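## Task

Scene 1: take the loose end of the blue network patch cord and push it into the port beneath the red label until it clicks home, with the plug's latch clip on top. The cord must have come to rest shortly after you finish, or the task fails.

## Robot and tools

Robot: two UR7e-style arms, left_arm and right_arm, each ending in a parallel two-finger gripper with a 50 mm stroke. Each wrist carries a camera: cam_left_wrist and cam_right_wrist, both 672x504. The left arm's base sits near (+0.022, +0.350, 0) m and the right arm's near (-0.036, -0.503, 0) m in the scene frame. A camera stand stands behind the arms.

Frames. The scene frame has +z up, +x reaching out over the table, its origin at table height midway between the arms, and the left arm on the +y side. Camera image sides do not match arm names. Reported hand positions (m), orientations (quat_wxyz) and velocities are each in that arm's own base frame and may be a few cm off. Offsets in commands run along the axes of that arm's current Hand target. Gripper axes: fingers point along +z, close along x; a camera block juts about 10 cm toward -y. end_effector_position is the point between the pads; the fingertips extend 17.5 mm past it.

Row layout (shared by execute_actions and move): one flat list of 18 numbers covering both arms, even if one arm stays still. Order: left dx, dy, dz, rx, ry, rz, left gripper position, force_limit, speed, then the same nine for the right arm. Pose numbers are offsets, not poses: they count from the arm's Hand target at the start of that action or move, never from the previous row. Scale: 1.0 = 0.6 m for dx, dy, dz and 180 degrees for the rotation vector rx, ry, rz. All six zero means go back to (or re-ask for) the current Hand target. Gripper numbers are absolute settings in [-1, 1]: position +1 = fully open, about -0.65 = pads touching, -1 = close until blocked; force_limit -1/0/+1 ≈ 20/102/185 N per pad; speed -1/0/+1 ≈ 20/85/150 mm/s. Both start at +1. To keep a gripper unchanged, resend its previous three numbers; a 0 counts as a command.

execute_actions(actions, cameras): actions is a list of actions; each action is up to 15 rows, one per 1/30 s step, and a short table repeats its last row to fill 15 steps. Each action lasts 0.5 s. An empty list returns state plus all images. cameras: list of names, ["all"], or [].

move(target, speed, blend, stop_force, zero, blocking, cameras): straight-line path toward one 18-number row, or a list of up to 15 rows, all offsets from the same starting Hand targets. speed in m/s (0.002 to 3.6, default 0.25; rotation capped at twice that in rad/s), one value or one per target. blend in m rounds corners in a list; 0 stops at each. stop_force in N (3 to 120, both arms) ends an arm's path when its wrist sensor feels that much push against the motion; use it slowly for contact moves such as seating a plug, leave it out when backing away from a press, and do not rely on it while the gripper rotates. zero (default true) re-zeroes before the move. blocking=false returns after about 0.5 s while the move continues (not allowed with stop_force). Paths do not avoid obstacles; keep paths away from an arm's own base. Moves stop after 10 s even if short.

wait(seconds 0 to 10), stop() to brake a move, zoom_image(camera, region [x0,y0,x1,y1] pixels, max 504x504) on the latest image, zero_wrist_force(arm), read_manual(section) for licences only, finished_scene(scene 1 or 2) ends the scene irreversibly.

Results: per-arm hand pose, Hand target (the last commanded pose after clipping; next offsets count from it; the hand may rest short, so resend the gap), joint positions/torques, wrist force and torque in end-effector axes plus the peak since last shown, gripper object_status (0 moving, 1 blocked opening, 2 blocked closing = holding, 3 reached position or pads met, so nothing held), position_measured (opening ≈ (250 - counts) × 0.202 mm), motor temperatures and a MOTOR HOT line at 70 °C. move adds a move: line: done, off_target, moving, held or fault, plus limits such as paced or held.

Control notes: orientation commands are clipped to within 32 degrees of the measured one per step; big turns need several steps. Motion lags commands by 0.09 to 0.22 s and fast moves overshoot. Change a gripper position by at least 0.01 for new force or speed settings to apply.

Avoid: contact torque at joint limits (wrist joints 26.3 N m, others 141 N m) or about 150 N external force, either of which freezes the arm for 10 s; an arm blocked by something keeps pushing until moved back. Motors overheating to 85 °C brake the arm for 30 to 60 s, so don't hold stretched or strained poses. Don't let the arms or grippers touch each other, don't strike fixed or heavy objects, don't drop the cord or release it while moving, and never let anything leave the table. Before finishing, make sure the plug is latched, clip up, and the cord has stopped moving, with the robot clear.

Each tool is called after "Call:" as name(argument=value, ...), one argument or row to a line, values as JSON.

## Session

Call:
execute_actions(
  actions=[],
)

Scene clock: 0.00 s.
left_arm: end_effector_position=(+0.4834, -0.2980, +0.3837) position_measured=3 object_status=3 end_effector_quat_wxyz=(+0.081, -0.408, +0.905, -0.093) | right_arm: end_effector_position=(+0.4190, -0.2263, +0.3377) position_measured=3 object_status=3 end_effector_quat_wxyz=(-0.389, +0.585, +0.571, -0.425)
Joint positions: left_arm=[-0.835 -1.574 1.511 -1.735 -1.474 -3.241] | right_arm=[3.015 -2.228 -0.864 -2.845 1.422 0.002]
Joint velocities: within noise
Joint torques (N m): no reading
Motor temperatures (°C): left_arm=[38 48 51 51 52 38] | right_arm=[47 43 35 44 40 41]
Wrist force (N): no reading
Wrist torque (N m): no reading
Wrist force, peak (N): no reading
Hand target: left_arm +0.4834, -0.2980, +0.3837; +0.081, -0.408, +0.905, -0.093 | right_arm +0.4190, -0.2263, +0.3377; -0.389, +0.585, +0.571, -0.425
Tool commands: left_gripper/position=+1.0 left_gripper/force_limit=+1.0 left_gripper/speed=+1.0 right_gripper/position=+1.0 right_gripper/force_limit=+1.0 right_gripper/speed=+1.0

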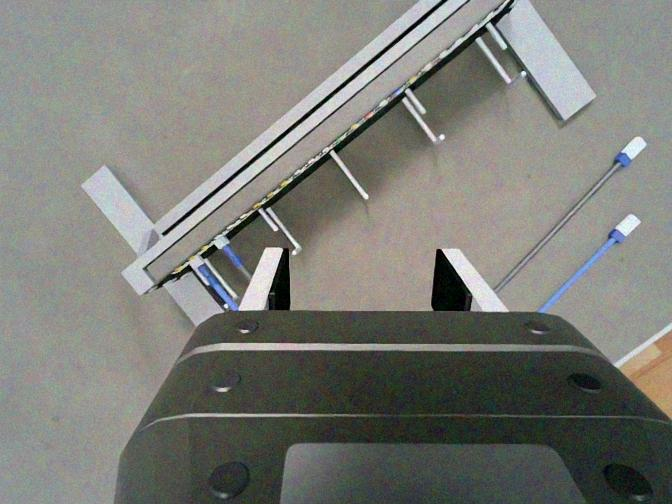

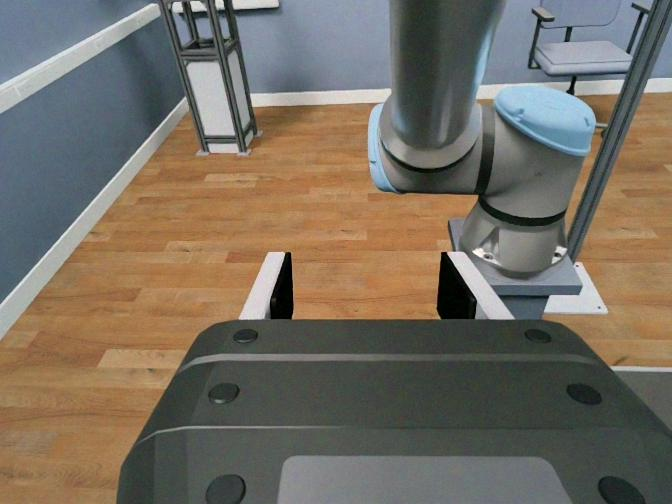

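Call:
zoom_image(
  camera="cam_left_wrist",
  region=[140, 0, 540, 290],
)

Call:
zoom_image(
  camera="cam_left_wrist",
  region=[490, 120, 672, 320],
)

Scaled by 1.260 from the camera's 672x504 image, which has a finer 960x720 frame.

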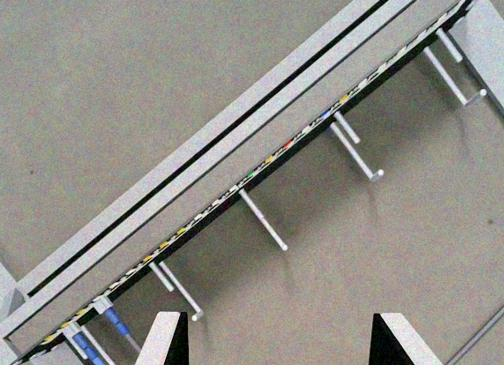

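Scaled by 2.520 from the camera's 672x504 image, which has a finer 960x720 frame.

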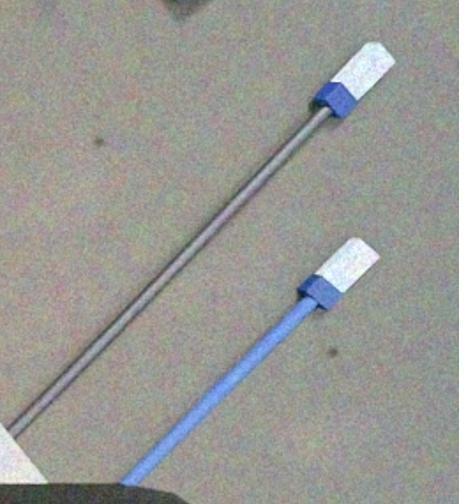

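Call:
move(
  target=[0.248,0.048,0.115,-0.0824,-0.1008,0.7717,1,1,1,0,0,0,0,0,0,1,1,1],
  speed=0.5,
  cameras=["cam_left_wrist"],
)

Call:
zoom_image(
  camera="cam_left_wrist",
  region=[160, 20, 512, 284],
)

Scene clock: 41.37 s.
left_arm: end_effector_position=(+0.3806, -0.3983, +0.2994) position_measured=3 object_status=3 end_effector_quat_wxyz=(+0.183, +0.685, +0.681, +0.184) | right_arm: end_effector_position=(+0.4190, -0.2263, +0.3377) position_measured=3 object_status=3 end_effector_quat_wxyz=(-0.389, +0.585, +0.571, -0.425)
Joint positions: left_arm=[-1.296 -1.645 1.845 -1.927 -1.068 -1.25] | right_arm=[3.015 -2.228 -0.864 -2.845 1.422 0.002]
Joint torques (N m): left_arm=[-11.28 -32.74 -13.83 -5.53 -0.83 1.48] | right_arm=[1.09 54.88 25.25 -1.05 -0.1 0.03]
Wrist force (N): left_arm=[1.2 1.7 0.1] | right_arm=[0.2 0.0 0.1]
Wrist torque (N m): left_arm=[0.32 -0.20 -0.12] | right_arm=[0.00 -0.03 -0.01]
Wrist force, peak (N): left_arm=[1.3 1.7 -0.1] | right_arm=[0.0 0.1 0.3]
Hand target: left_arm +0.3806, -0.3983, +0.2994; +0.183, +0.685, +0.681, +0.184 | right_arm +0.4190, -0.2263, +0.3377; -0.389, +0.585, +0.571, -0.425
Off the commanded pose: left_arm 0.000 m, 0 deg | right_arm 0.000 m, 0 deg.
move: done
camera_calibration:
cam_left_wrist: T_world_to_cam=[[0.000577489, 0.999953, 0.00971392, 0.405976], [0.631795, -0.00789445, 0.775096, -0.465118], [0.775136, 0.0056896, -0.631769, 0.0305154], [0, 0, 0, 1]] pos_world=[0.269971, -0.409802, 0.375846]
Images, in order (width x height): cam_left_wrist 672x504.

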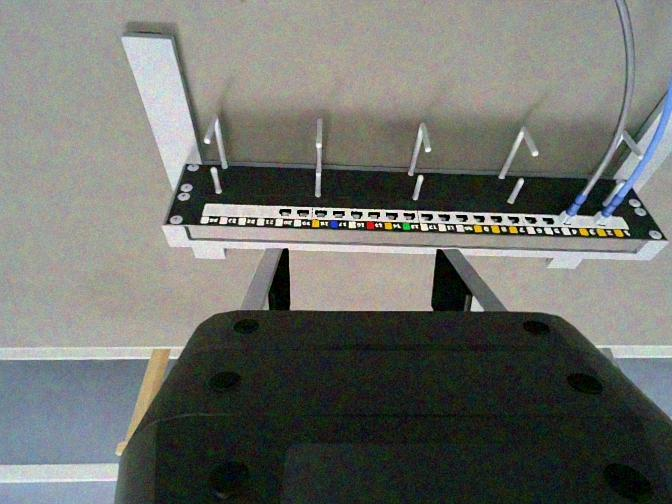

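Scaled by 1.432 from the camera's 672x504 image, which has a finer 960x720 frame.

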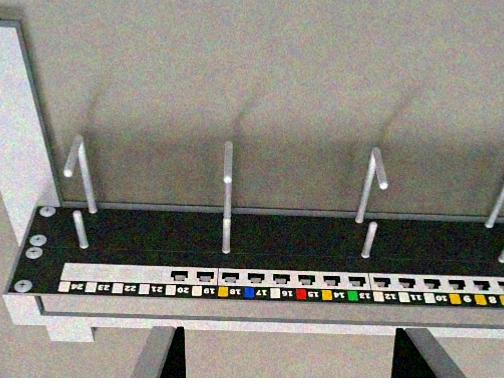

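Call:
move(
  target=[-0.2078,-0.2447,0.0885,0.1306,-0.1306,0.4874,1,1,1,0,0,0,0,0,0,1,1,1],
  speed=0.5,
  cameras=["cam_left_wrist"],
)

Call:
zoom_image(
  camera="cam_left_wrist",
  region=[230, 130, 480, 318],
)

Scene clock: 60.90 s.
left_arm: end_effector_position=(+0.2795, -0.5222, +0.1796) position_measured=3 object_status=3 end_effector_quat_wxyz=(-0.001, +1.000, -0.002, +0.000) | right_arm: end_effector_position=(+0.4190, -0.2263, +0.3377) position_measured=3 object_status=3 end_effector_quat_wxyz=(-0.389, +0.585, +0.571, -0.425)
Joint positions: left_arm=[-1.307 -1.311 1.66 -1.918 -1.569 0.268] | right_arm=[3.015 -2.228 -0.864 -2.845 1.422 0.002]
Joint torques (N m): left_arm=[-11.19 -28.74 -39.88 -0.35 -2.07 1.29] | right_arm=[1.26 54.92 25.5 -1.08 -0.16 0.07]
Wrist force (N): left_arm=[0.4 0.5 0.0] | right_arm=[0.1 0.1 0.1]
Wrist torque (N m): left_arm=[0.11 -0.08 -0.04] | right_arm=[0.00 -0.02 -0.01]
Wrist force, peak (N): left_arm=[1.5 2.1 -0.5] | right_arm=[0.0 0.1 0.3]
Hand target: left_arm +0.2795, -0.5222, +0.1796; -0.001, +1.000, -0.002, +0.000 | right_arm +0.4190, -0.2263, +0.3377; -0.389, +0.585, +0.571, -0.425
Off the commanded pose: left_arm 0.000 m, 0 deg | right_arm 0.000 m, 0 deg.
move: done
camera_calibration:
cam_left_wrist: T_world_to_cam=[[0.999946, -0.00448257, 0.00937087, -0.272687], [-0.00749715, -0.93584, 0.352345, -0.539267], [0.00719022, -0.352396, -0.935823, 0.116226], [0, 0, 0, 1]] pos_world=[0.267793, -0.464933, 0.30133]
Images, in order (width x height): cam_left_wrist 672x504.

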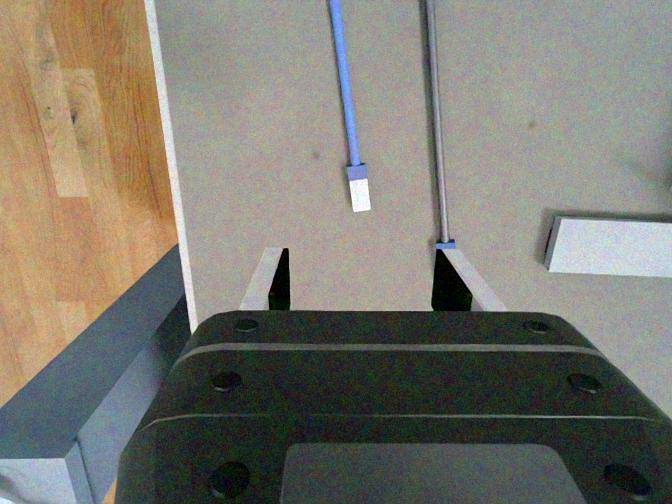

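Scaled by 2.016 from the camera's 672x504 image, which has a finer 960x720 frame.

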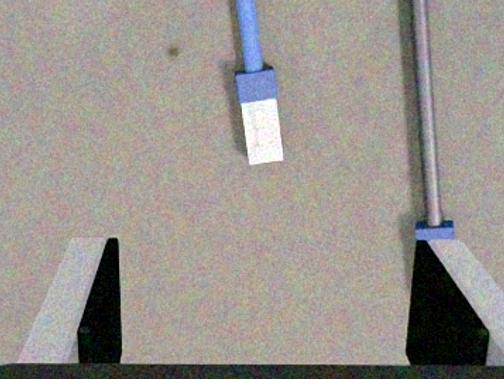

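Call:
move(
  target=[0.0092,-0.0187,0.1827,0,0,-0.0522,1,1,1,0,0,0,0,0,0,1,1,1],
  cameras=["cam_left_wrist"],
)

Call:
zoom_image(
  camera="cam_left_wrist",
  region=[260, 180, 460, 330],
)

Scene clock: 76.43 s.
left_arm: end_effector_position=(+0.2852, -0.5107, +0.0701) position_measured=3 object_status=3 end_effector_quat_wxyz=(-0.001, +0.997, +0.080, +0.001) | right_arm: end_effector_position=(+0.4190, -0.2263, +0.3377) position_measured=3 object_status=3 end_effector_quat_wxyz=(-0.389, +0.585, +0.571, -0.425)
Joint positions: left_arm=[-1.292 -1.204 1.83 -2.195 -1.569 0.119] | right_arm=[3.015 -2.228 -0.864 -2.845 1.422 0.002]
Joint torques (N m): left_arm=[10.69 -29.86 -8.19 -5.84 2.3 -1.73] | right_arm=[0.54 55.07 25.68 -0.94 -0.18 0.07]
Wrist force (N): left_arm=[0.4 0.3 0.0] | right_arm=[0.1 -0.1 0.1]
Wrist torque (N m): left_arm=[0.07 -0.09 0.08] | right_arm=[-0.02 -0.02 0.00]
Wrist force, peak (N): left_arm=[0.3 0.8 -2.5] | right_arm=[0.2 0.2 0.2]
Hand target: left_arm +0.2852, -0.5107, +0.0701; -0.001, +0.997, +0.080, +0.001 | right_arm +0.4190, -0.2263, +0.3377; -0.389, +0.585, +0.571, -0.425
Off the commanded pose: left_arm 0.000 m, 0 deg | right_arm 0.000 m, 0 deg.
move: done
camera_calibration:
cam_left_wrist: T_world_to_cam=[[0.987287, 0.158653, 0.00966013, -0.190427], [0.145113, -0.924495, 0.352494, -0.527704], [0.0648549, -0.346611, -0.935764, 0.00414442], [0, 0, 0, 1]] pos_world=[0.264314, -0.456211, 0.19173]
Images, in order (width x height): cam_left_wrist 672x504.

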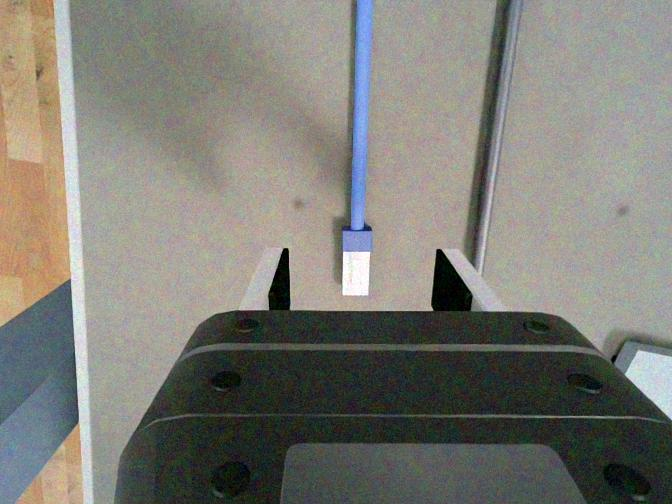

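Scaled by 2.520 from the camera's 672x504 image, which has a finer 960x720 frame.

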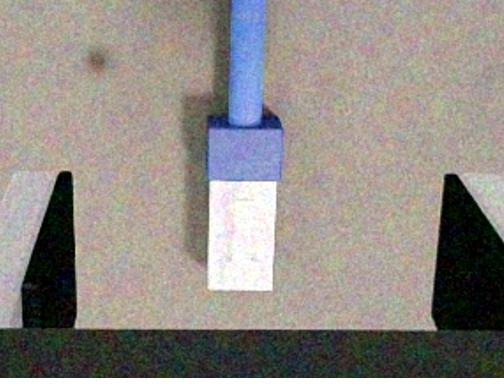

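Call:
zoom_image(
  camera="cam_left_wrist",
  region=[325, 215, 385, 305],
)

Scaled by 5.600 from the camera's 672x504 image, which has a finer 960x720 frame.

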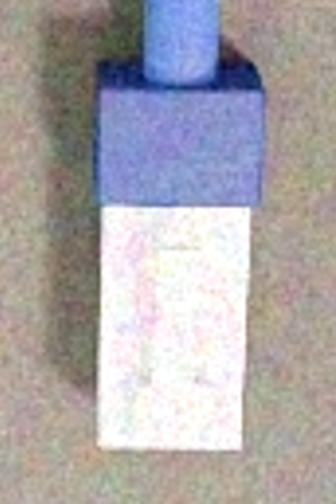

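Call:
move(
  target=[
    [0,0,0.058,0,0,0,1,1,1,0,0,0,0,0,0,1,1,1],
    [0,0,0.083,0,0,0,1,1,1,0,0,0,0,0,0,1,1,1],
  ],
  speed=[0.08,0.015],
  stop_force=5,
  cameras=["cam_left_wrist"],
)

Call:
zoom_image(
  camera="cam_left_wrist",
  region=[260, 180, 460, 330],
)

Scene clock: 90.80 s.
left_arm: end_effector_position=(+0.2853, -0.5106, +0.0203) position_measured=3 object_status=3 end_effector_quat_wxyz=(-0.001, +0.997, +0.080, +0.001) | right_arm: end_effector_position=(+0.4190, -0.2263, +0.3377) position_measured=3 object_status=3 end_effector_quat_wxyz=(-0.389, +0.585, +0.571, -0.425)
Joint positions: left_arm=[-1.292 -1.127 1.874 -2.317 -1.569 0.119] | right_arm=[3.015 -2.228 -0.864 -2.845 1.422 0.002]
Joint torques (N m): left_arm=[10.73 -32.98 -6.23 -5.35 1.8 0.97] | right_arm=[1.03 54.77 25.63 -0.85 -0.19 0.13]
Wrist force (N): left_arm=[0.4 0.4 0.0] | right_arm=[0.0 0.0 0.3]
Wrist torque (N m): left_arm=[0.09 -0.07 0.07] | right_arm=[-0.01 0.01 0.00]
Wrist force, peak (N): left_arm=[0.7 0.8 -0.7] | right_arm=[0.2 0.1 0.2]
Hand target: left_arm +0.2853, -0.5106, +0.0203; -0.001, +0.997, +0.080, +0.001 | right_arm +0.4190, -0.2263, +0.3377; -0.389, +0.585, +0.571, -0.425
Off the commanded pose: left_arm 0.000 m, 0 deg | right_arm 0.000 m, 0 deg.
move: done
camera_calibration:
cam_left_wrist: T_world_to_cam=[[0.987273, 0.158744, 0.00962554, -0.189912], [0.145211, -0.924479, 0.352495, -0.510076], [0.064855, -0.346611, -0.935764, -0.042422], [0, 0, 0, 1]] pos_world=[0.264314, -0.456111, 0.14193]
Images, in order (width x height): cam_left_wrist 672x504.

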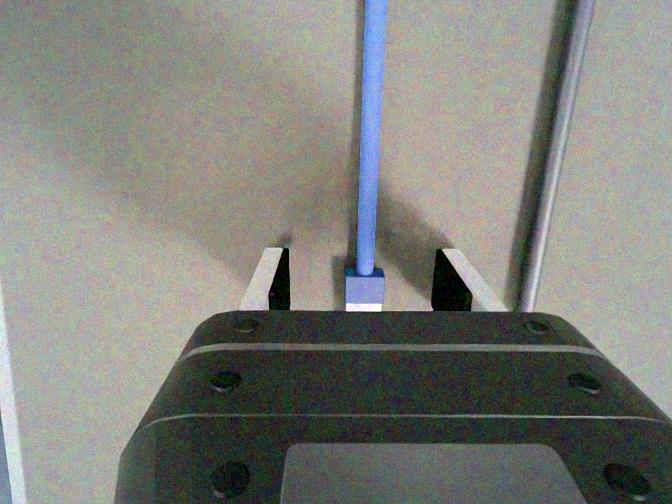

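Scaled by 2.520 from the camera's 672x504 image, which has a finer 960x720 frame.

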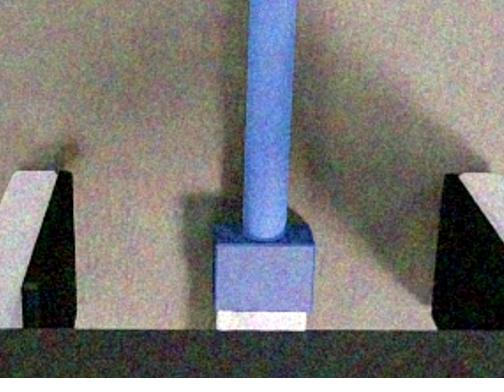

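Call:
execute_actions(
  actions=[
    [[0,0,0,0,0,0,-1,-0.6,-0.7,0,0,0,0,0,0,1,1,1]],
    [[0,0,0,0,0,0,-1,-0.6,-0.7,0,0,0,0,0,0,1,1,1]],
    [[0,0,0,0,0,0,-1,-0.6,-0.7,0,0,0,0,0,0,1,1,1]],
  ],
  cameras=["cam_left_wrist"],
)

Call:
zoom_image(
  camera="cam_left_wrist",
  region=[260, 180, 460, 330],
)

Scene clock: 97.70 s.
left_arm: end_effector_position=(+0.2853, -0.5106, +0.0203) position_measured=192 object_status=2 end_effector_quat_wxyz=(-0.001, +0.997, +0.080, +0.001) | right_arm: end_effector_position=(+0.4190, -0.2263, +0.3377) position_measured=3 object_status=3 end_effector_quat_wxyz=(-0.389, +0.585, +0.571, -0.425)
Joint positions: left_arm=[-1.292 -1.127 1.874 -2.317 -1.569 0.119] | right_arm=[3.015 -2.228 -0.864 -2.845 1.422 0.002]
Joint torques (N m): left_arm=[10.59 -32.72 -8.26 -5.23 2.12 1.1] | right_arm=[0.53 54.78 25.85 -1 -0.24 -0.02]
Wrist force (N): left_arm=[0.4 0.2 -0.1] | right_arm=[0.1 0.0 0.1]
Wrist torque (N m): left_arm=[0.07 -0.07 0.07] | right_arm=[-0.01 -0.01 0.00]
Wrist force, peak (N): left_arm=[0.8 0.7 -0.1] | right_arm=[0.4 0.0 0.1]
Hand target: left_arm +0.2853, -0.5106, +0.0203; -0.001, +0.997, +0.080, +0.001 | right_arm +0.4190, -0.2263, +0.3377; -0.389, +0.585, +0.571, -0.425
Off the commanded pose: left_arm 0.000 m, 0 deg | right_arm 0.000 m, 0 deg.
camera_calibration:
cam_left_wrist: T_world_to_cam=[[0.987273, 0.158744, 0.00962554, -0.189912], [0.145211, -0.924479, 0.352495, -0.510076], [0.064855, -0.346611, -0.935764, -0.042422], [0, 0, 0, 1]] pos_world=[0.264314, -0.456111, 0.14193]
Images, in order (width x height): cam_left_wrist 672x504.

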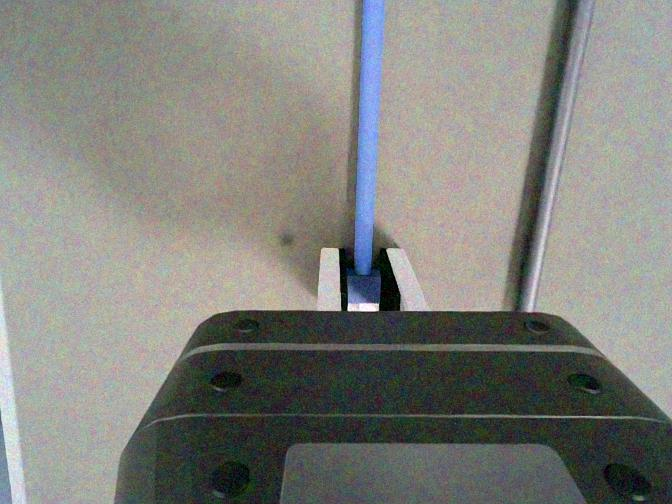

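Scaled by 2.520 from the camera's 672x504 image, which has a finer 960x720 frame.

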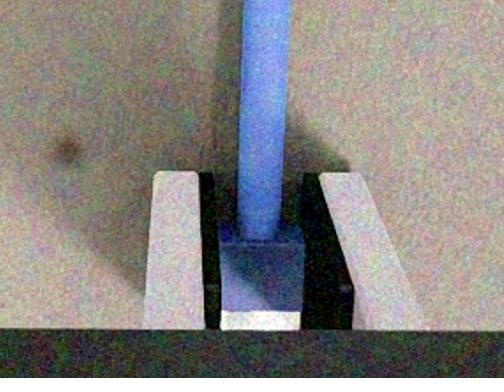

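Call:
move(
  target=[
    [0,0,-0.1667,0,0,0,-1,-0.6,-0.7,0,0,0,0,0,0,1,1,1],
    [0.3855,-0.1797,-0.1578,0,0,-0.43,-1,-0.6,-0.7,0,0,0,0,0,0,1,1,1],
  ],
  speed=0.25,
  blend=[0.03,0],
  cameras=["cam_left_wrist"],
)

Call:
move(
  target=[0,0,0,0,0,0,-1,-0.6,-0.7,0.886,0.2,-0.08,-0.595,-0.053,-0.309,1,1,1],
  speed=0.35,
  cameras=["all"],
)

Scene clock: 147.30 s.
left_arm: end_effector_position=(+0.4964, -0.3676, +0.1155) position_measured=192 object_status=2 end_effector_quat_wxyz=(-0.001, +0.728, +0.685, +0.001) | right_arm: end_effector_position=(+0.4190, -0.2263, +0.3377) position_measured=3 object_status=3 end_effector_quat_wxyz=(-0.389, +0.585, +0.571, -0.425)
Joint positions: left_arm=[-0.856 -1.193 1.678 -2.055 -1.569 -0.795] | right_arm=[3.015 -2.228 -0.864 -2.845 1.422 0.002]
Joint torques (N m): left_arm=[9.47 -33.32 -37.59 -0.31 2.4 -1.32] | right_arm=[0.51 55.8 26.17 -1 -0.1 -0.06]
Wrist force (N): left_arm=[0.5 0.3 -0.1] | right_arm=[0.1 0.0 0.1]
Wrist torque (N m): left_arm=[0.07 -0.10 0.07] | right_arm=[-0.02 -0.02 0.00]
Wrist force, peak (N): left_arm=[0.5 0.0 2.1] | right_arm=[0.2 0.1 0.2]
Hand target: left_arm +0.4964, -0.3676, +0.1155; -0.001, +0.728, +0.685, +0.001 | right_arm +0.4190, -0.2263, +0.3377; -0.389, +0.585, +0.571, -0.425
Off the commanded pose: left_arm 0.000 m, 0 deg | right_arm 0.000 m, 0 deg.
move: done
camera_calibration:
cam_left_wrist: T_world_to_cam=[[0.0605922, 0.998105, 0.010741, 0.346437], [0.932807, -0.0604513, 0.355271, -0.515682], [0.355247, -0.0115074, -0.934702, 0.061463], [0, 0, 0, 1]] pos_world=[0.438205, -0.376247, 0.236935]
Images, in order (width x height): cam_left_wrist 672x504.

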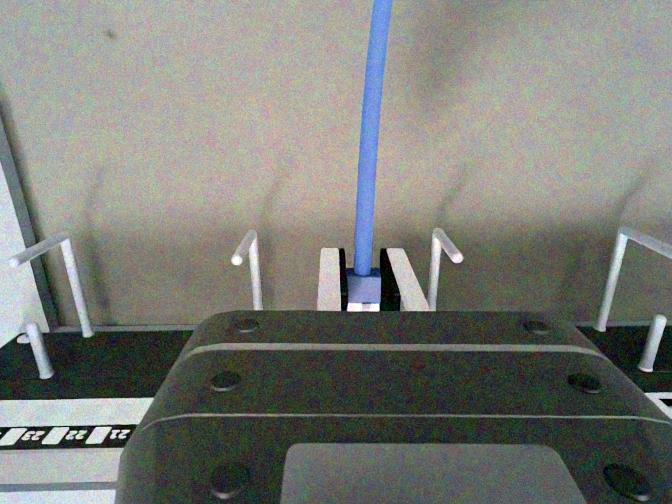

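Scene clock: 151.07 s.
left_arm: end_effector_position=(+0.4964, -0.3676, +0.1155) position_measured=192 object_status=2 end_effector_quat_wxyz=(-0.001, +0.728, +0.685, +0.001) | right_arm: end_effector_position=(+0.4981, +0.3005, +0.2131) position_measured=3 object_status=3 end_effector_quat_wxyz=(+0.128, +0.330, +0.869, +0.346)
Joint positions: left_arm=[-0.856 -1.193 1.678 -2.055 -1.569 -0.796] | right_arm=[3.88 -1.623 -2.222 -0.115 1.649 -0.075]
Joint torques (N m): left_arm=[9.75 -32.68 -37.58 -0.3 2.4 -1.15] | right_arm=[15.72 17.08 12.93 5.93 -1.14 -2.78]
Wrist force (N): left_arm=[0.6 0.3 0.2] | right_arm=[-1.3 0.3 0.4]
Wrist torque (N m): left_arm=[0.07 -0.12 0.07] | right_arm=[-0.54 0.08 -0.15]
Wrist force, peak (N): left_arm=[0.9 0.4 0.0] | right_arm=[-1.6 0.3 0.5]
Hand target: left_arm +0.4964, -0.3676, +0.1155; -0.001, +0.728, +0.685, +0.001 | right_arm +0.4981, +0.3005, +0.2131; +0.128, +0.330, +0.869, +0.346
Off the commanded pose: left_arm 0.000 m, 0 deg | right_arm 0.000 m, 0 deg.
move: done
camera_calibration:
cam_left_wrist: T_world_to_cam=[[0.0604588, 0.998112, 0.0107972, 0.346485], [0.932815, -0.0603466, 0.355266, -0.515645], [0.355247, -0.0114072, -0.934703, 0.0615007], [0, 0, 0, 1]] pos_world=[0.438206, -0.376247, 0.236935]
cam_right_wrist: T_world_to_cam=[[-0.744337, 0.667802, 0.00145592, 0.175546], [0.296221, 0.328215, 0.896955, -0.416334], [0.598511, 0.668068, -0.44212, -0.279679], [0, 0, 0, 1]] pos_world=[0.421384, 0.206262, 0.249526]

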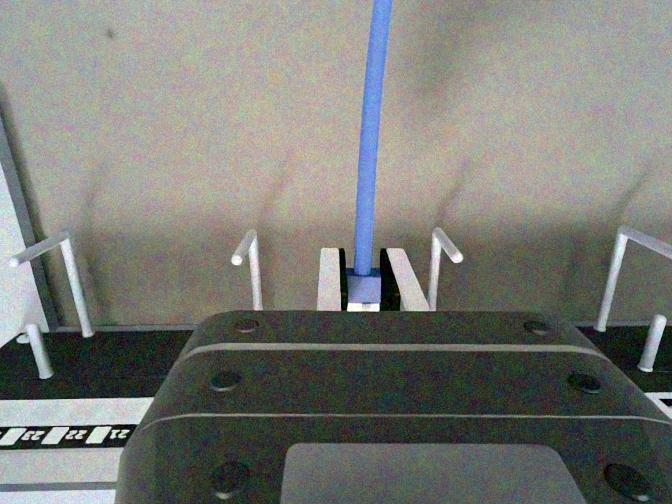

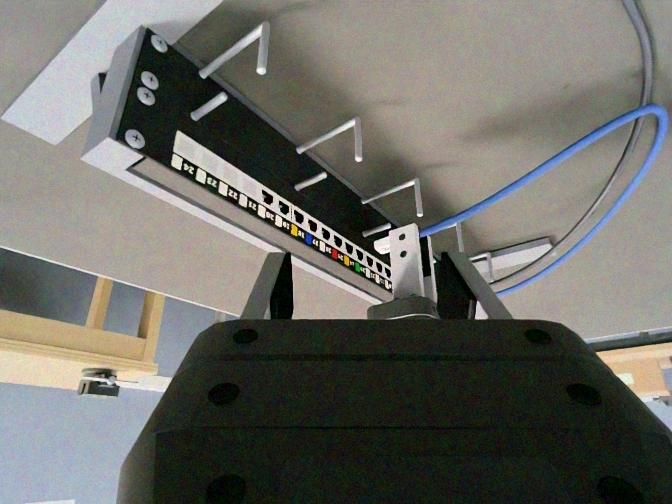

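Call:
zoom_image(
  camera="cam_right_wrist",
  region=[290, 180, 450, 300],
)

Scaled by 3.150 from the camera's 672x504 image, which has a finer 960x720 frame.

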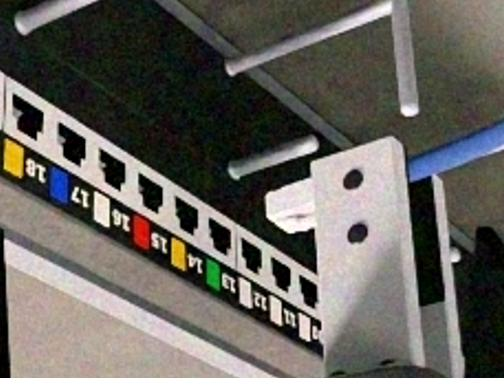

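Call:
zoom_image(
  camera="cam_right_wrist",
  region=[325, 220, 395, 272],
)

Scaled by 7.200 from the camera's 672x504 image, which has a finer 960x720 frame.

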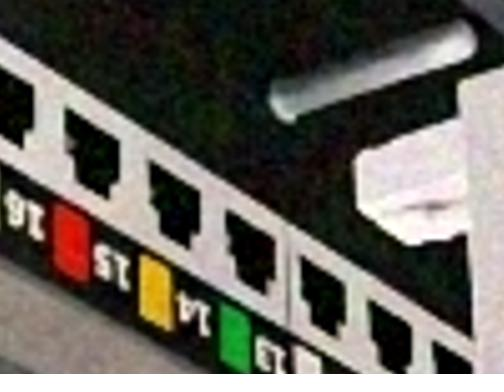

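Call:
move(
  target=[0,0.0333,0,0,0,0,-1,-0.6,-0.7,0.0055,-0.0645,0.0907,-0.059,0.1853,-0.1592,1,1,1],
  speed=0.3,
  cameras=["cam_right_wrist"],
)

Call:
zoom_image(
  camera="cam_right_wrist",
  region=[130, 180, 290, 300],
)

Scene clock: 201.53 s.
left_arm: end_effector_position=(+0.5163, -0.3688, +0.1155) position_measured=192 object_status=2 end_effector_quat_wxyz=(-0.001, +0.728, +0.685, +0.001) | right_arm: end_effector_position=(+0.5015, +0.3099, +0.1469) position_measured=3 object_status=3 end_effector_quat_wxyz=(-0.014, -0.016, +0.887, +0.460)
Joint positions: left_arm=[-0.833 -1.157 1.625 -2.038 -1.568 -0.773] | right_arm=[3.59 -1.981 -2.05 -0.176 2.424 -0.926]
Joint torques (N m): left_arm=[9.24 -36.01 -36.91 -0.37 1.83 1.48] | right_arm=[-13.67 32.1 32.18 1.21 3.11 -2.69]
Wrist force (N): left_arm=[0.6 0.4 0.3] | right_arm=[-0.9 0.7 0.1]
Wrist torque (N m): left_arm=[0.10 -0.12 -0.04] | right_arm=[-0.52 0.03 -0.15]
Wrist force, peak (N): left_arm=[0.5 0.8 -0.2] | right_arm=[-1.7 0.2 0.4]
Hand target: left_arm +0.5163, -0.3688, +0.1155; -0.001, +0.728, +0.685, +0.001 | right_arm +0.5015, +0.3099, +0.1469; -0.014, -0.016, +0.887, +0.460
Off the commanded pose: left_arm 0.000 m, 0 deg | right_arm 0.000 m, 0 deg.
move: done
camera_calibration:
cam_right_wrist: T_world_to_cam=[[-0.999395, -0.0342278, 0.00623296, 0.516567], [-0.00266915, 0.254061, 0.967185, -0.19852], [-0.0346882, 0.966582, -0.253998, -0.119776], [0, 0, 0, 1]] pos_world=[0.51157, 0.18389, 0.158363]
Images, in order (width x height): cam_right_wrist 672x504.

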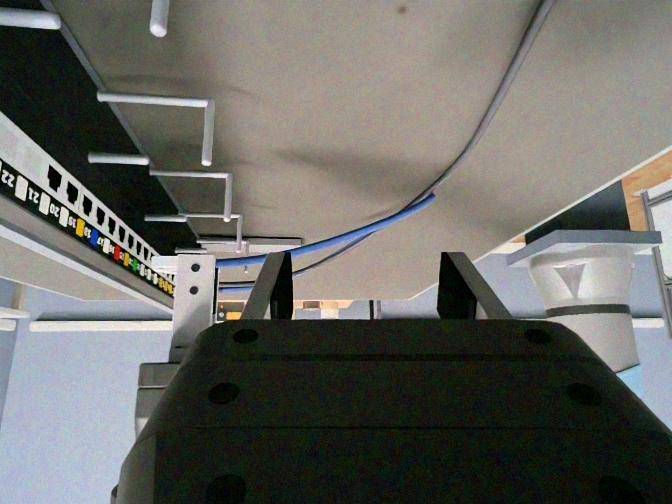

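Scaled by 3.150 from the camera's 672x504 image, which has a finer 960x720 frame.

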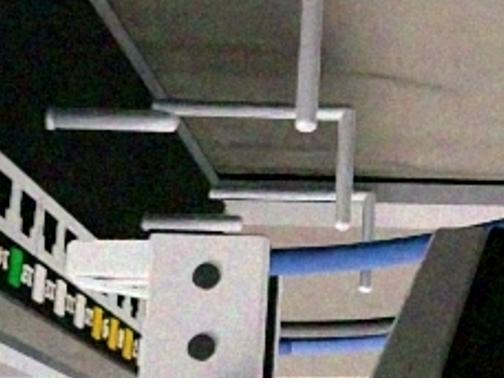

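Call:
zoom_image(
  camera="cam_right_wrist",
  region=[85, 210, 205, 300],
)

Scaled by 4.200 from the camera's 672x504 image, which has a finer 960x720 frame.

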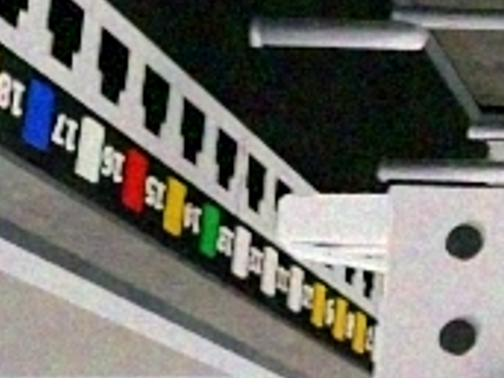

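Call:
move(
  target=[0.0015,0.0217,0.0323,0,0,0,-1,-0.6,-0.7,0,0,0,0,0,0,1,1,1],
  speed=0.15,
  cameras=["cam_right_wrist"],
)

Call:
zoom_image(
  camera="cam_right_wrist",
  region=[85, 200, 185, 275],
)

Scene clock: 220.67 s.
left_arm: end_effector_position=(+0.5294, -0.3687, +0.0962) position_measured=192 object_status=2 end_effector_quat_wxyz=(-0.001, +0.728, +0.685, +0.001) | right_arm: end_effector_position=(+0.5015, +0.3099, +0.1469) position_measured=3 object_status=3 end_effector_quat_wxyz=(-0.014, -0.016, +0.887, +0.460)
Joint positions: left_arm=[-0.817 -1.113 1.615 -2.071 -1.569 -0.757] | right_arm=[3.59 -1.981 -2.05 -0.177 2.424 -0.926]
Joint torques (N m): left_arm=[10.21 -38.98 -35.78 -5.49 1.04 1.24] | right_arm=[-13.87 32.02 32.9 1.02 3.07 -2.65]
Wrist force (N): left_arm=[0.4 0.3 0.2] | right_arm=[-0.8 0.8 0.1]
Wrist torque (N m): left_arm=[0.07 -0.08 -0.04] | right_arm=[-0.52 0.02 -0.15]
Wrist force, peak (N): left_arm=[0.4 1.2 0.4] | right_arm=[-1.0 0.8 0.2]
Hand target: left_arm +0.5294, -0.3687, +0.0961; -0.001, +0.728, +0.685, +0.001 | right_arm +0.5015, +0.3099, +0.1469; -0.014, -0.016, +0.887, +0.460
Off the commanded pose: left_arm 0.000 m, 0 deg | right_arm 0.000 m, 0 deg.
move: done
camera_calibration:
cam_right_wrist: T_world_to_cam=[[-0.999391, -0.0343246, 0.00625762, 0.516579], [-0.00266989, 0.254061, 0.967185, -0.19852], [-0.0347881, 0.966579, -0.253997, -0.119724], [0, 0, 0, 1]] pos_world=[0.511569, 0.18389, 0.158363]
Images, in order (width x height): cam_right_wrist 672x504.

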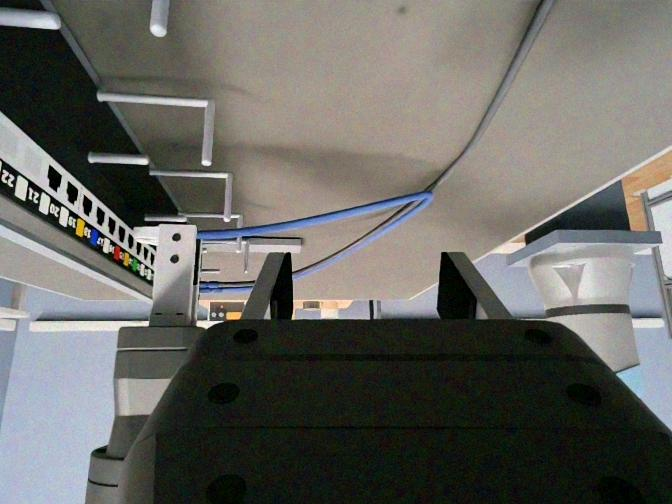

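Scaled by 5.040 from the camera's 672x504 image, which has a finer 960x720 frame.

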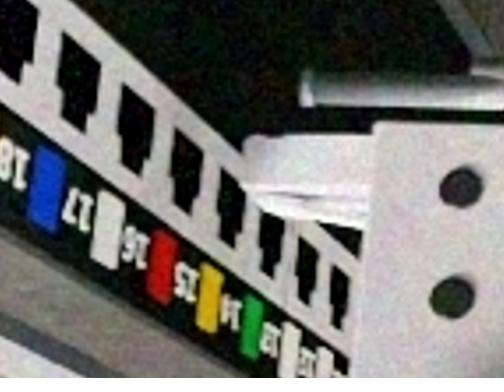

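Call:
zoom_image(
  camera="cam_right_wrist",
  region=[112, 215, 162, 255],
)

Scaled by 10.080 from the camera's 672x504 image, which has a finer 960x720 frame.

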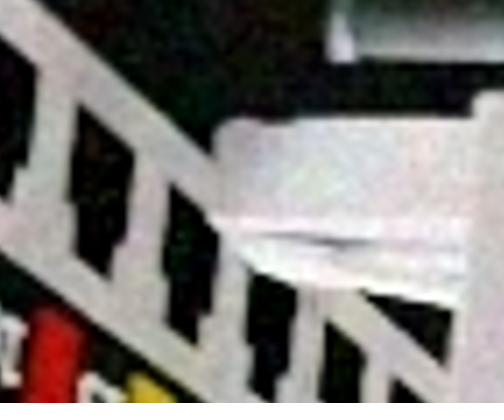

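Call:
move(
  target=[0,0,0.001,0,0,0,-1,-0.6,-0.7,-0.0446,0.0821,-0.0108,0.059,-0.1853,0.1592,1,1,1],
  speed=0.25,
  cameras=["cam_right_wrist"],
)

Call:
zoom_image(
  camera="cam_right_wrist",
  region=[310, 195, 390, 255],
)

Scene clock: 245.43 s.
left_arm: end_effector_position=(+0.5294, -0.3687, +0.0955) position_measured=192 object_status=2 end_effector_quat_wxyz=(-0.001, +0.728, +0.685, +0.001) | right_arm: end_effector_position=(+0.5276, +0.3340, +0.1907) position_measured=3 object_status=3 end_effector_quat_wxyz=(+0.128, +0.330, +0.869, +0.346)
Joint positions: left_arm=[-0.817 -1.113 1.615 -2.072 -1.568 -0.757] | right_arm=[3.891 -1.758 -2.14 -0.061 1.642 -0.067]
Joint torques (N m): left_arm=[10.26 -36.39 -11.07 -5.2 2.44 1.34] | right_arm=[16.06 40.43 35.22 1.39 -1.31 2.53]
Wrist force (N): left_arm=[0.7 0.6 0.0] | right_arm=[-1.1 0.3 0.2]
Wrist torque (N m): left_arm=[0.13 -0.14 -0.04] | right_arm=[-0.56 0.04 -0.20]
Wrist force, peak (N): left_arm=[0.6 0.9 0.3] | right_arm=[-1.0 1.0 0.2]
Hand target: left_arm +0.5294, -0.3687, +0.0955; -0.001, +0.728, +0.685, +0.001 | right_arm +0.5276, +0.3340, +0.1907; +0.128, +0.330, +0.869, +0.346
Off the commanded pose: left_arm 0.000 m, 0 deg | right_arm 0.000 m, 0 deg.
move: done
camera_calibration:
cam_right_wrist: T_world_to_cam=[[-0.744399, 0.667733, 0.00141773, 0.175219], [0.296092, 0.328183, 0.897009, -0.415923], [0.598497, 0.668153, -0.44201, -0.329659], [0, 0, 0, 1]] pos_world=[0.450884, 0.239762, 0.227126]
Images, in order (width x height): cam_right_wrist 672x504.

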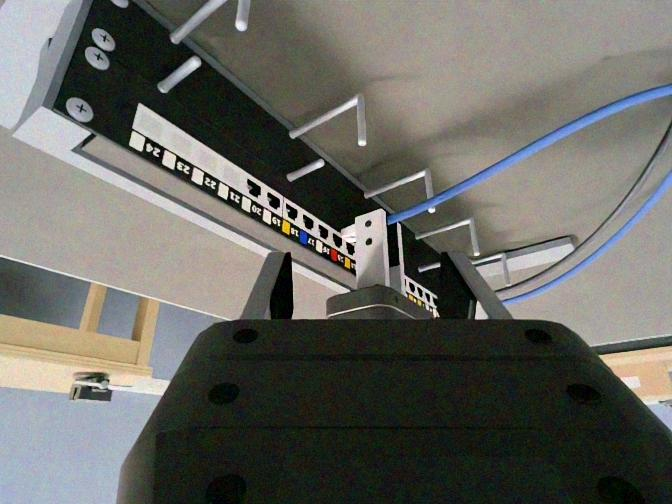

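Scaled by 6.300 from the camera's 672x504 image, which has a finer 960x720 frame.

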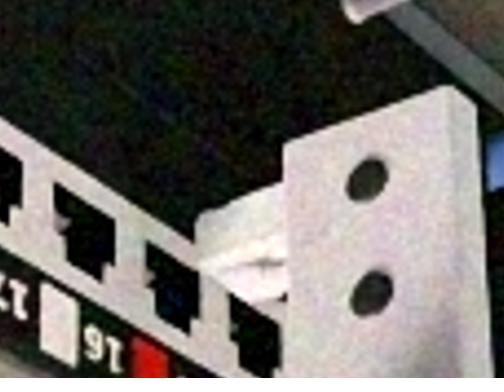

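Call:
move(
  target=[0.0023,0.01,0.0003,0,0,0,-1,-0.6,-0.7,0,0,0,0,0,0,1,1,1],
  speed=0.05,
  stop_force=6,
  cameras=["cam_right_wrist"],
)

Call:
zoom_image(
  camera="cam_right_wrist",
  region=[320, 210, 370, 250],
)

Scene clock: 258.63 s.
left_arm: end_effector_position=(+0.5355, -0.3676, +0.0953) position_measured=192 object_status=2 end_effector_quat_wxyz=(-0.001, +0.728, +0.685, +0.001) | right_arm: end_effector_position=(+0.5276, +0.3340, +0.1907) position_measured=3 object_status=3 end_effector_quat_wxyz=(+0.128, +0.330, +0.869, +0.346)
Joint positions: left_arm=[-0.809 -1.103 1.601 -2.068 -1.568 -0.749] | right_arm=[3.891 -1.758 -2.14 -0.061 1.641 -0.066]
Joint torques (N m): left_arm=[9.36 -36.84 -37.74 -0.34 1.53 1.36] | right_arm=[15.36 40.17 36.19 1.44 -1.13 2.67]
Wrist force (N): left_arm=[0.5 0.5 0.3] | right_arm=[-1.0 0.2 0.2]
Wrist torque (N m): left_arm=[0.11 -0.11 -0.04] | right_arm=[-0.58 0.02 -0.20]
Wrist force, peak (N): left_arm=[0.7 0.9 0.3] | right_arm=[-1.3 0.6 0.2]
Hand target: left_arm +0.5355, -0.3676, +0.0953; -0.001, +0.728, +0.685, +0.001 | right_arm +0.5276, +0.3340, +0.1907; +0.128, +0.330, +0.869, +0.346
Off the commanded pose: left_arm 0.000 m, 0 deg | right_arm 0.000 m, 0 deg.
move: done
camera_calibration:
cam_right_wrist: T_world_to_cam=[[-0.744337, 0.667802, 0.00145543, 0.175166], [0.296167, 0.328155, 0.896995, -0.415947], [0.598537, 0.668098, -0.442039, -0.329657], [0, 0, 0, 1]] pos_world=[0.450884, 0.239762, 0.227126]
Images, in order (width x height): cam_right_wrist 672x504.

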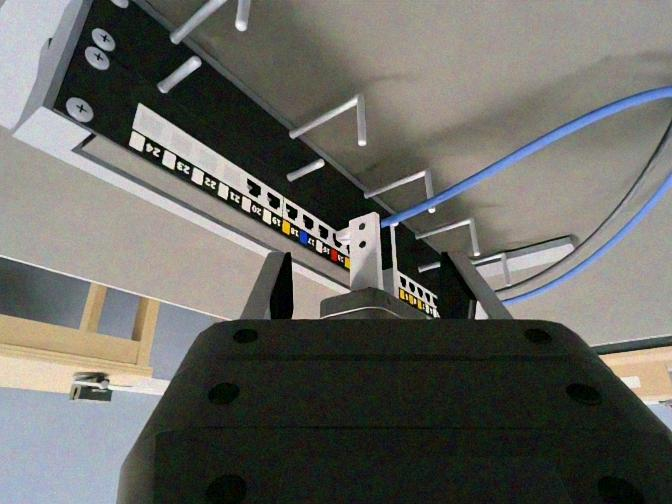

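Scaled by 10.080 from the camera's 672x504 image, which has a finer 960x720 frame.

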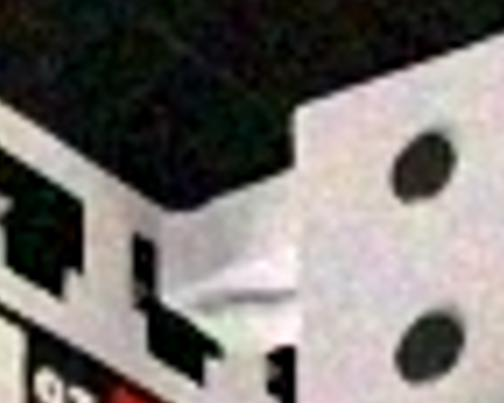

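Call:
move(
  target=[
    [0.0,0.003,-0.0007,0,0,0,-1,-0.6,-0.7,0,0,0,0,0,0,1,1,1],
    [0.0,0.0117,-0.0007,0,0,0,-1,-0.6,-0.7,0,0,0,0,0,0,1,1,1],
  ],
  speed=[0.02,0.006],
  stop_force=6,
  cameras=["cam_right_wrist"],
)

Call:
zoom_image(
  camera="cam_right_wrist",
  region=[320, 210, 370, 250],
)

Scene clock: 265.43 s.
left_arm: end_effector_position=(+0.5393, -0.3679, +0.0958) position_measured=192 object_status=2 end_effector_quat_wxyz=(-0.001, +0.728, +0.685, +0.001) | right_arm: end_effector_position=(+0.5276, +0.3340, +0.1907) position_measured=3 object_status=3 end_effector_quat_wxyz=(+0.128, +0.330, +0.869, +0.346)
Joint positions: left_arm=[-0.805 -1.097 1.59 -2.063 -1.568 -0.745] | right_arm=[3.891 -1.758 -2.14 -0.061 1.641 -0.066]
Joint torques (N m): left_arm=[-8.07 -56.41 -10.51 -5.62 -0.23 -1.4] | right_arm=[15.32 39.86 35.97 1.41 -1.22 2.67]
Wrist force (N): left_arm=[0.3 -5.3 0.2] | right_arm=[-0.9 0.3 0.4]
Wrist torque (N m): left_arm=[-0.04 -0.07 -0.01] | right_arm=[-0.55 0.02 -0.20]
Wrist force, peak (N): left_arm=[0.9 -10.3 -0.5] | right_arm=[-1.2 0.4 0.5]
Hand target: left_arm +0.5393, -0.3679, +0.0958; -0.001, +0.728, +0.685, +0.001 (not the last commanded pose) | right_arm +0.5276, +0.3340, +0.1907; +0.128, +0.330, +0.869, +0.346
Off the commanded pose: left_arm 0.003 m, 0 deg | right_arm 0.000 m, 0 deg.
move: contact (left_arm); path passed 1 of 2 targets
camera_calibration:
cam_right_wrist: T_world_to_cam=[[-0.744337, 0.667802, 0.00145543, 0.175166], [0.296167, 0.328155, 0.896995, -0.415947], [0.598537, 0.668098, -0.442039, -0.329657], [0, 0, 0, 1]] pos_world=[0.450884, 0.239762, 0.227126]
Images, in order (width x height): cam_right_wrist 672x504.

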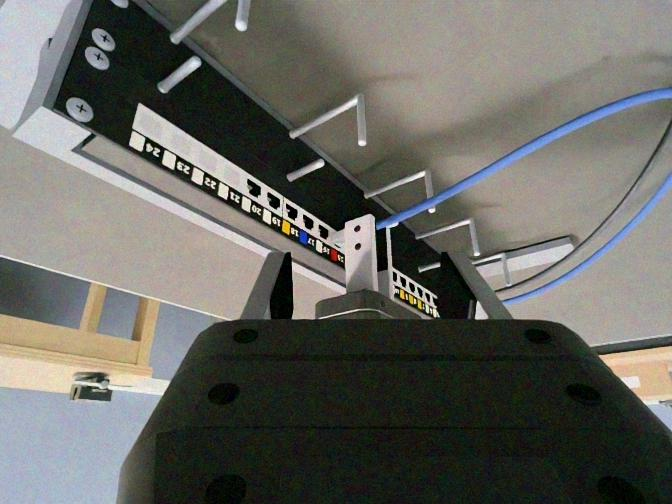

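Scaled by 10.080 from the camera's 672x504 image, which has a finer 960x720 frame.

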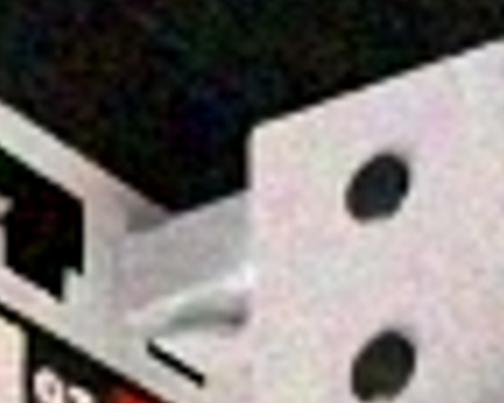

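Call:
move(
  target=[
    [0.0,-0.0015,0.000,0,0,0,-1,-0.6,-0.7,0,0,0,0,0,0,1,1,1],
    [0.002,-0.0015,0.0003,0,0,0,-1,-0.6,-0.7,0,0,0,0,0,0,1,1,1],
  ],
  speed=0.02,
)

Call:
move(
  target=[0,0.012,0,0,0,0,-1,-0.6,-0.7,0,0,0,0,0,0,1,1,1],
  speed=0.006,
  stop_force=8,
  cameras=["cam_right_wrist"],
)

Call:
zoom_image(
  camera="cam_right_wrist",
  region=[320, 210, 370, 250],
)

Scene clock: 271.47 s.
left_arm: end_effector_position=(+0.5384, -0.3668, +0.0956) position_measured=192 object_status=2 end_effector_quat_wxyz=(-0.001, +0.728, +0.685, +0.001) | right_arm: end_effector_position=(+0.5276, +0.3340, +0.1907) position_measured=3 object_status=3 end_effector_quat_wxyz=(+0.128, +0.330, +0.869, +0.346)
Joint positions: left_arm=[-0.805 -1.099 1.594 -2.065 -1.568 -0.745] | right_arm=[3.891 -1.758 -2.14 -0.061 1.641 -0.066]
Joint torques (N m): left_arm=[13.06 -57.23 -12.02 -5.41 -0.45 1.47] | right_arm=[14.87 40.06 35.02 1.48 -1.11 2.56]
Wrist force (N): left_arm=[0.6 0.7 -0.1] | right_arm=[-1.0 0.3 0.4]
Wrist torque (N m): left_arm=[0.13 -0.12 -0.04] | right_arm=[-0.56 0.01 -0.20]
Wrist force, peak (N): left_arm=[0.4 -5.5 0.0] | right_arm=[-1.2 0.3 0.5]
Hand target: left_arm +0.5385, -0.3666, +0.0956; -0.001, +0.728, +0.685, +0.001 | right_arm +0.5276, +0.3340, +0.1907; +0.128, +0.330, +0.869, +0.346
Off the commanded pose: left_arm 0.000 m, 0 deg | right_arm 0.000 m, 0 deg.
move: done

Scene clock: 272.83 s.
left_arm: end_effector_position=(+0.5394, -0.3667, +0.0956) position_measured=192 object_status=2 end_effector_quat_wxyz=(-0.001, +0.728, +0.685, +0.001) | right_arm: end_effector_position=(+0.5276, +0.3340, +0.1907) position_measured=3 object_status=3 end_effector_quat_wxyz=(+0.128, +0.330, +0.869, +0.346)
Joint positions: left_arm=[-0.804 -1.098 1.592 -2.064 -1.569 -0.743] | right_arm=[3.891 -1.758 -2.14 -0.061 1.641 -0.066]
Joint torques (N m): left_arm=[-7.24 -57.28 -12.27 -5.84 3.04 -1.1] | right_arm=[15.99 39.66 34.77 1.42 -1.18 2.59]
Wrist force (N): left_arm=[-1.2 -6.2 0.3] | right_arm=[-1.1 0.3 0.5]
Wrist torque (N m): left_arm=[-0.04 -0.13 -0.02] | right_arm=[-0.57 0.03 -0.20]
Wrist force, peak (N): left_arm=[-0.9 -10.8 1.1] | right_arm=[-1.3 0.1 0.4]
Hand target: left_arm +0.5394, -0.3667, +0.0956; -0.001, +0.728, +0.685, +0.001 (not the last commanded pose) | right_arm +0.5276, +0.3340, +0.1907; +0.128, +0.330, +0.869, +0.346
Off the commanded pose: left_arm 0.006 m, 0 deg | right_arm 0.000 m, 0 deg.
move: contact (left_arm)
camera_calibration:
cam_right_wrist: T_world_to_cam=[[-0.744337, 0.667802, 0.00145543, 0.175166], [0.296167, 0.328155, 0.896995, -0.415947], [0.598537, 0.668098, -0.442039, -0.329657], [0, 0, 0, 1]] pos_world=[0.450884, 0.239762, 0.227126]
Images, in order (width x height): cam_right_wrist 672x504.

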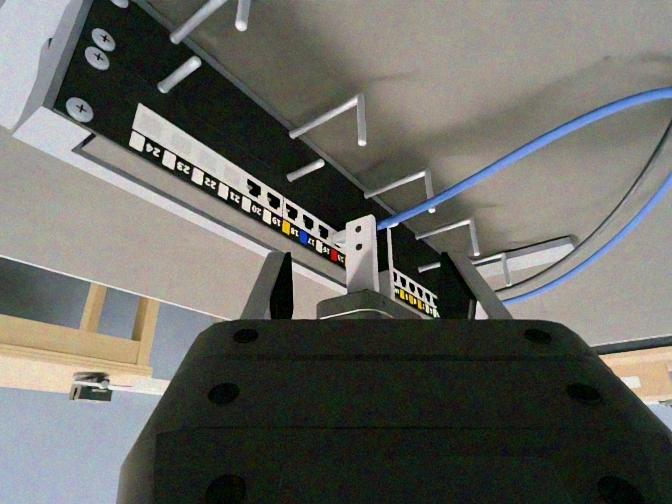

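Scaled by 10.080 from the camera's 672x504 image, which has a finer 960x720 frame.

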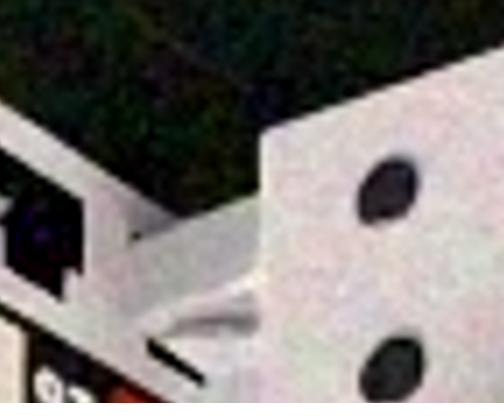

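Call:
move(
  target=[
    [0.0,-0.001,0.000,0,0,0,-1,-0.6,-0.7,0,0,0,0,0,0,1,1,1],
    [0.0003,-0.001,0.0009,0,0,0,-1,-0.6,-0.7,0,0,0,0,0,0,1,1,1],
  ],
  speed=0.02,
)

Call:
move(
  target=[0,0.012,0,0,0,0,-1,-0.6,-0.7,0,0,0,0,0,0,1,1,1],
  speed=0.006,
  stop_force=8,
  cameras=["cam_right_wrist"],
)

Call:
zoom_image(
  camera="cam_right_wrist",
  region=[320, 210, 370, 250],
)

Scene clock: 278.70 s.
left_arm: end_effector_position=(+0.5388, -0.3665, +0.0952) position_measured=192 object_status=2 end_effector_quat_wxyz=(+0.000, +0.728, +0.685, +0.001) | right_arm: end_effector_position=(+0.5276, +0.3340, +0.1907) position_measured=3 object_status=3 end_effector_quat_wxyz=(+0.128, +0.330, +0.869, +0.346)
Joint positions: left_arm=[-0.804 -1.099 1.594 -2.066 -1.568 -0.744] | right_arm=[3.891 -1.758 -2.14 -0.061 1.641 -0.066]
Joint torques (N m): left_arm=[1.76 -40.09 -8.17 -5.05 0.3 1.18] | right_arm=[15.41 40.05 35.65 1.5 -1.15 2.54]
Wrist force (N): left_arm=[0.6 0.7 0.1] | right_arm=[-1.0 0.3 0.3]
Wrist torque (N m): left_arm=[0.14 -0.12 0.01] | right_arm=[-0.56 0.02 -0.21]
Wrist force, peak (N): left_arm=[-1.3 -6.7 1.0] | right_arm=[-1.3 0.3 0.2]
Hand target: left_arm +0.5388, -0.3664, +0.0951; -0.001, +0.728, +0.685, +0.001 | right_arm +0.5276, +0.3340, +0.1907; +0.128, +0.330, +0.869, +0.346
Off the commanded pose: left_arm 0.000 m, 0 deg | right_arm 0.000 m, 0 deg.
move: done

Scene clock: 280.07 s.
left_arm: end_effector_position=(+0.5397, -0.3665, +0.0950) position_measured=192 object_status=2 end_effector_quat_wxyz=(-0.001, +0.728, +0.685, +0.001) | right_arm: end_effector_position=(+0.5276, +0.3340, +0.1907) position_measured=3 object_status=3 end_effector_quat_wxyz=(+0.128, +0.330, +0.869, +0.346)
Joint positions: left_arm=[-0.803 -1.097 1.592 -2.065 -1.568 -0.743] | right_arm=[3.891 -1.758 -2.14 -0.061 1.641 -0.066]
Joint torques (N m): left_arm=[-10.95 -56.93 -11.17 -5.1 2.25 -1.3] | right_arm=[14.61 39.62 35.69 1.6 -1.23 2.6]
Wrist force (N): left_arm=[0.4 0.4 0.9] | right_arm=[-1.2 0.2 0.2]
Wrist torque (N m): left_arm=[0.13 -0.10 -0.04] | right_arm=[-0.57 0.06 -0.20]
Wrist force, peak (N): left_arm=[-1.2 -11.2 1.7] | right_arm=[-1.2 0.2 0.4]
Hand target: left_arm +0.5397, -0.3665, +0.0950; -0.001, +0.728, +0.685, +0.001 (not the last commanded pose) | right_arm +0.5276, +0.3340, +0.1907; +0.128, +0.330, +0.869, +0.346
Off the commanded pose: left_arm 0.006 m, 0 deg | right_arm 0.000 m, 0 deg.
move: contact (left_arm)
camera_calibration:
cam_right_wrist: T_world_to_cam=[[-0.744337, 0.667802, 0.00145543, 0.175166], [0.296167, 0.328155, 0.896995, -0.415947], [0.598537, 0.668098, -0.442039, -0.329657], [0, 0, 0, 1]] pos_world=[0.450884, 0.239762, 0.227126]
Images, in order (width x height): cam_right_wrist 672x504.

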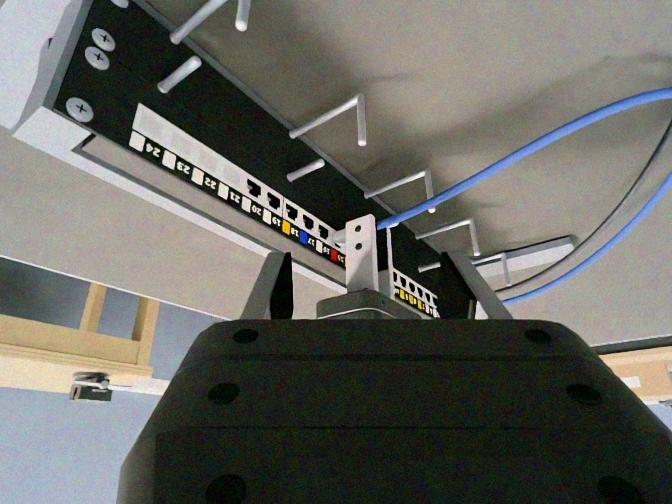

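Scaled by 10.080 from the camera's 672x504 image, which has a finer 960x720 frame.

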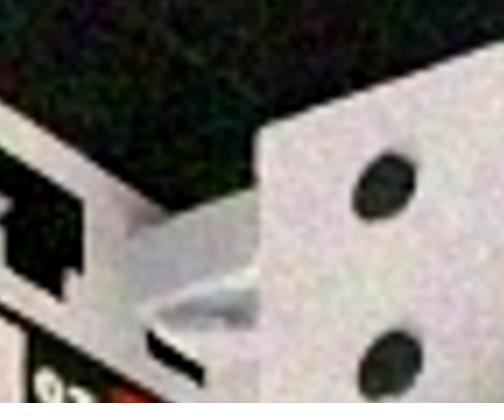

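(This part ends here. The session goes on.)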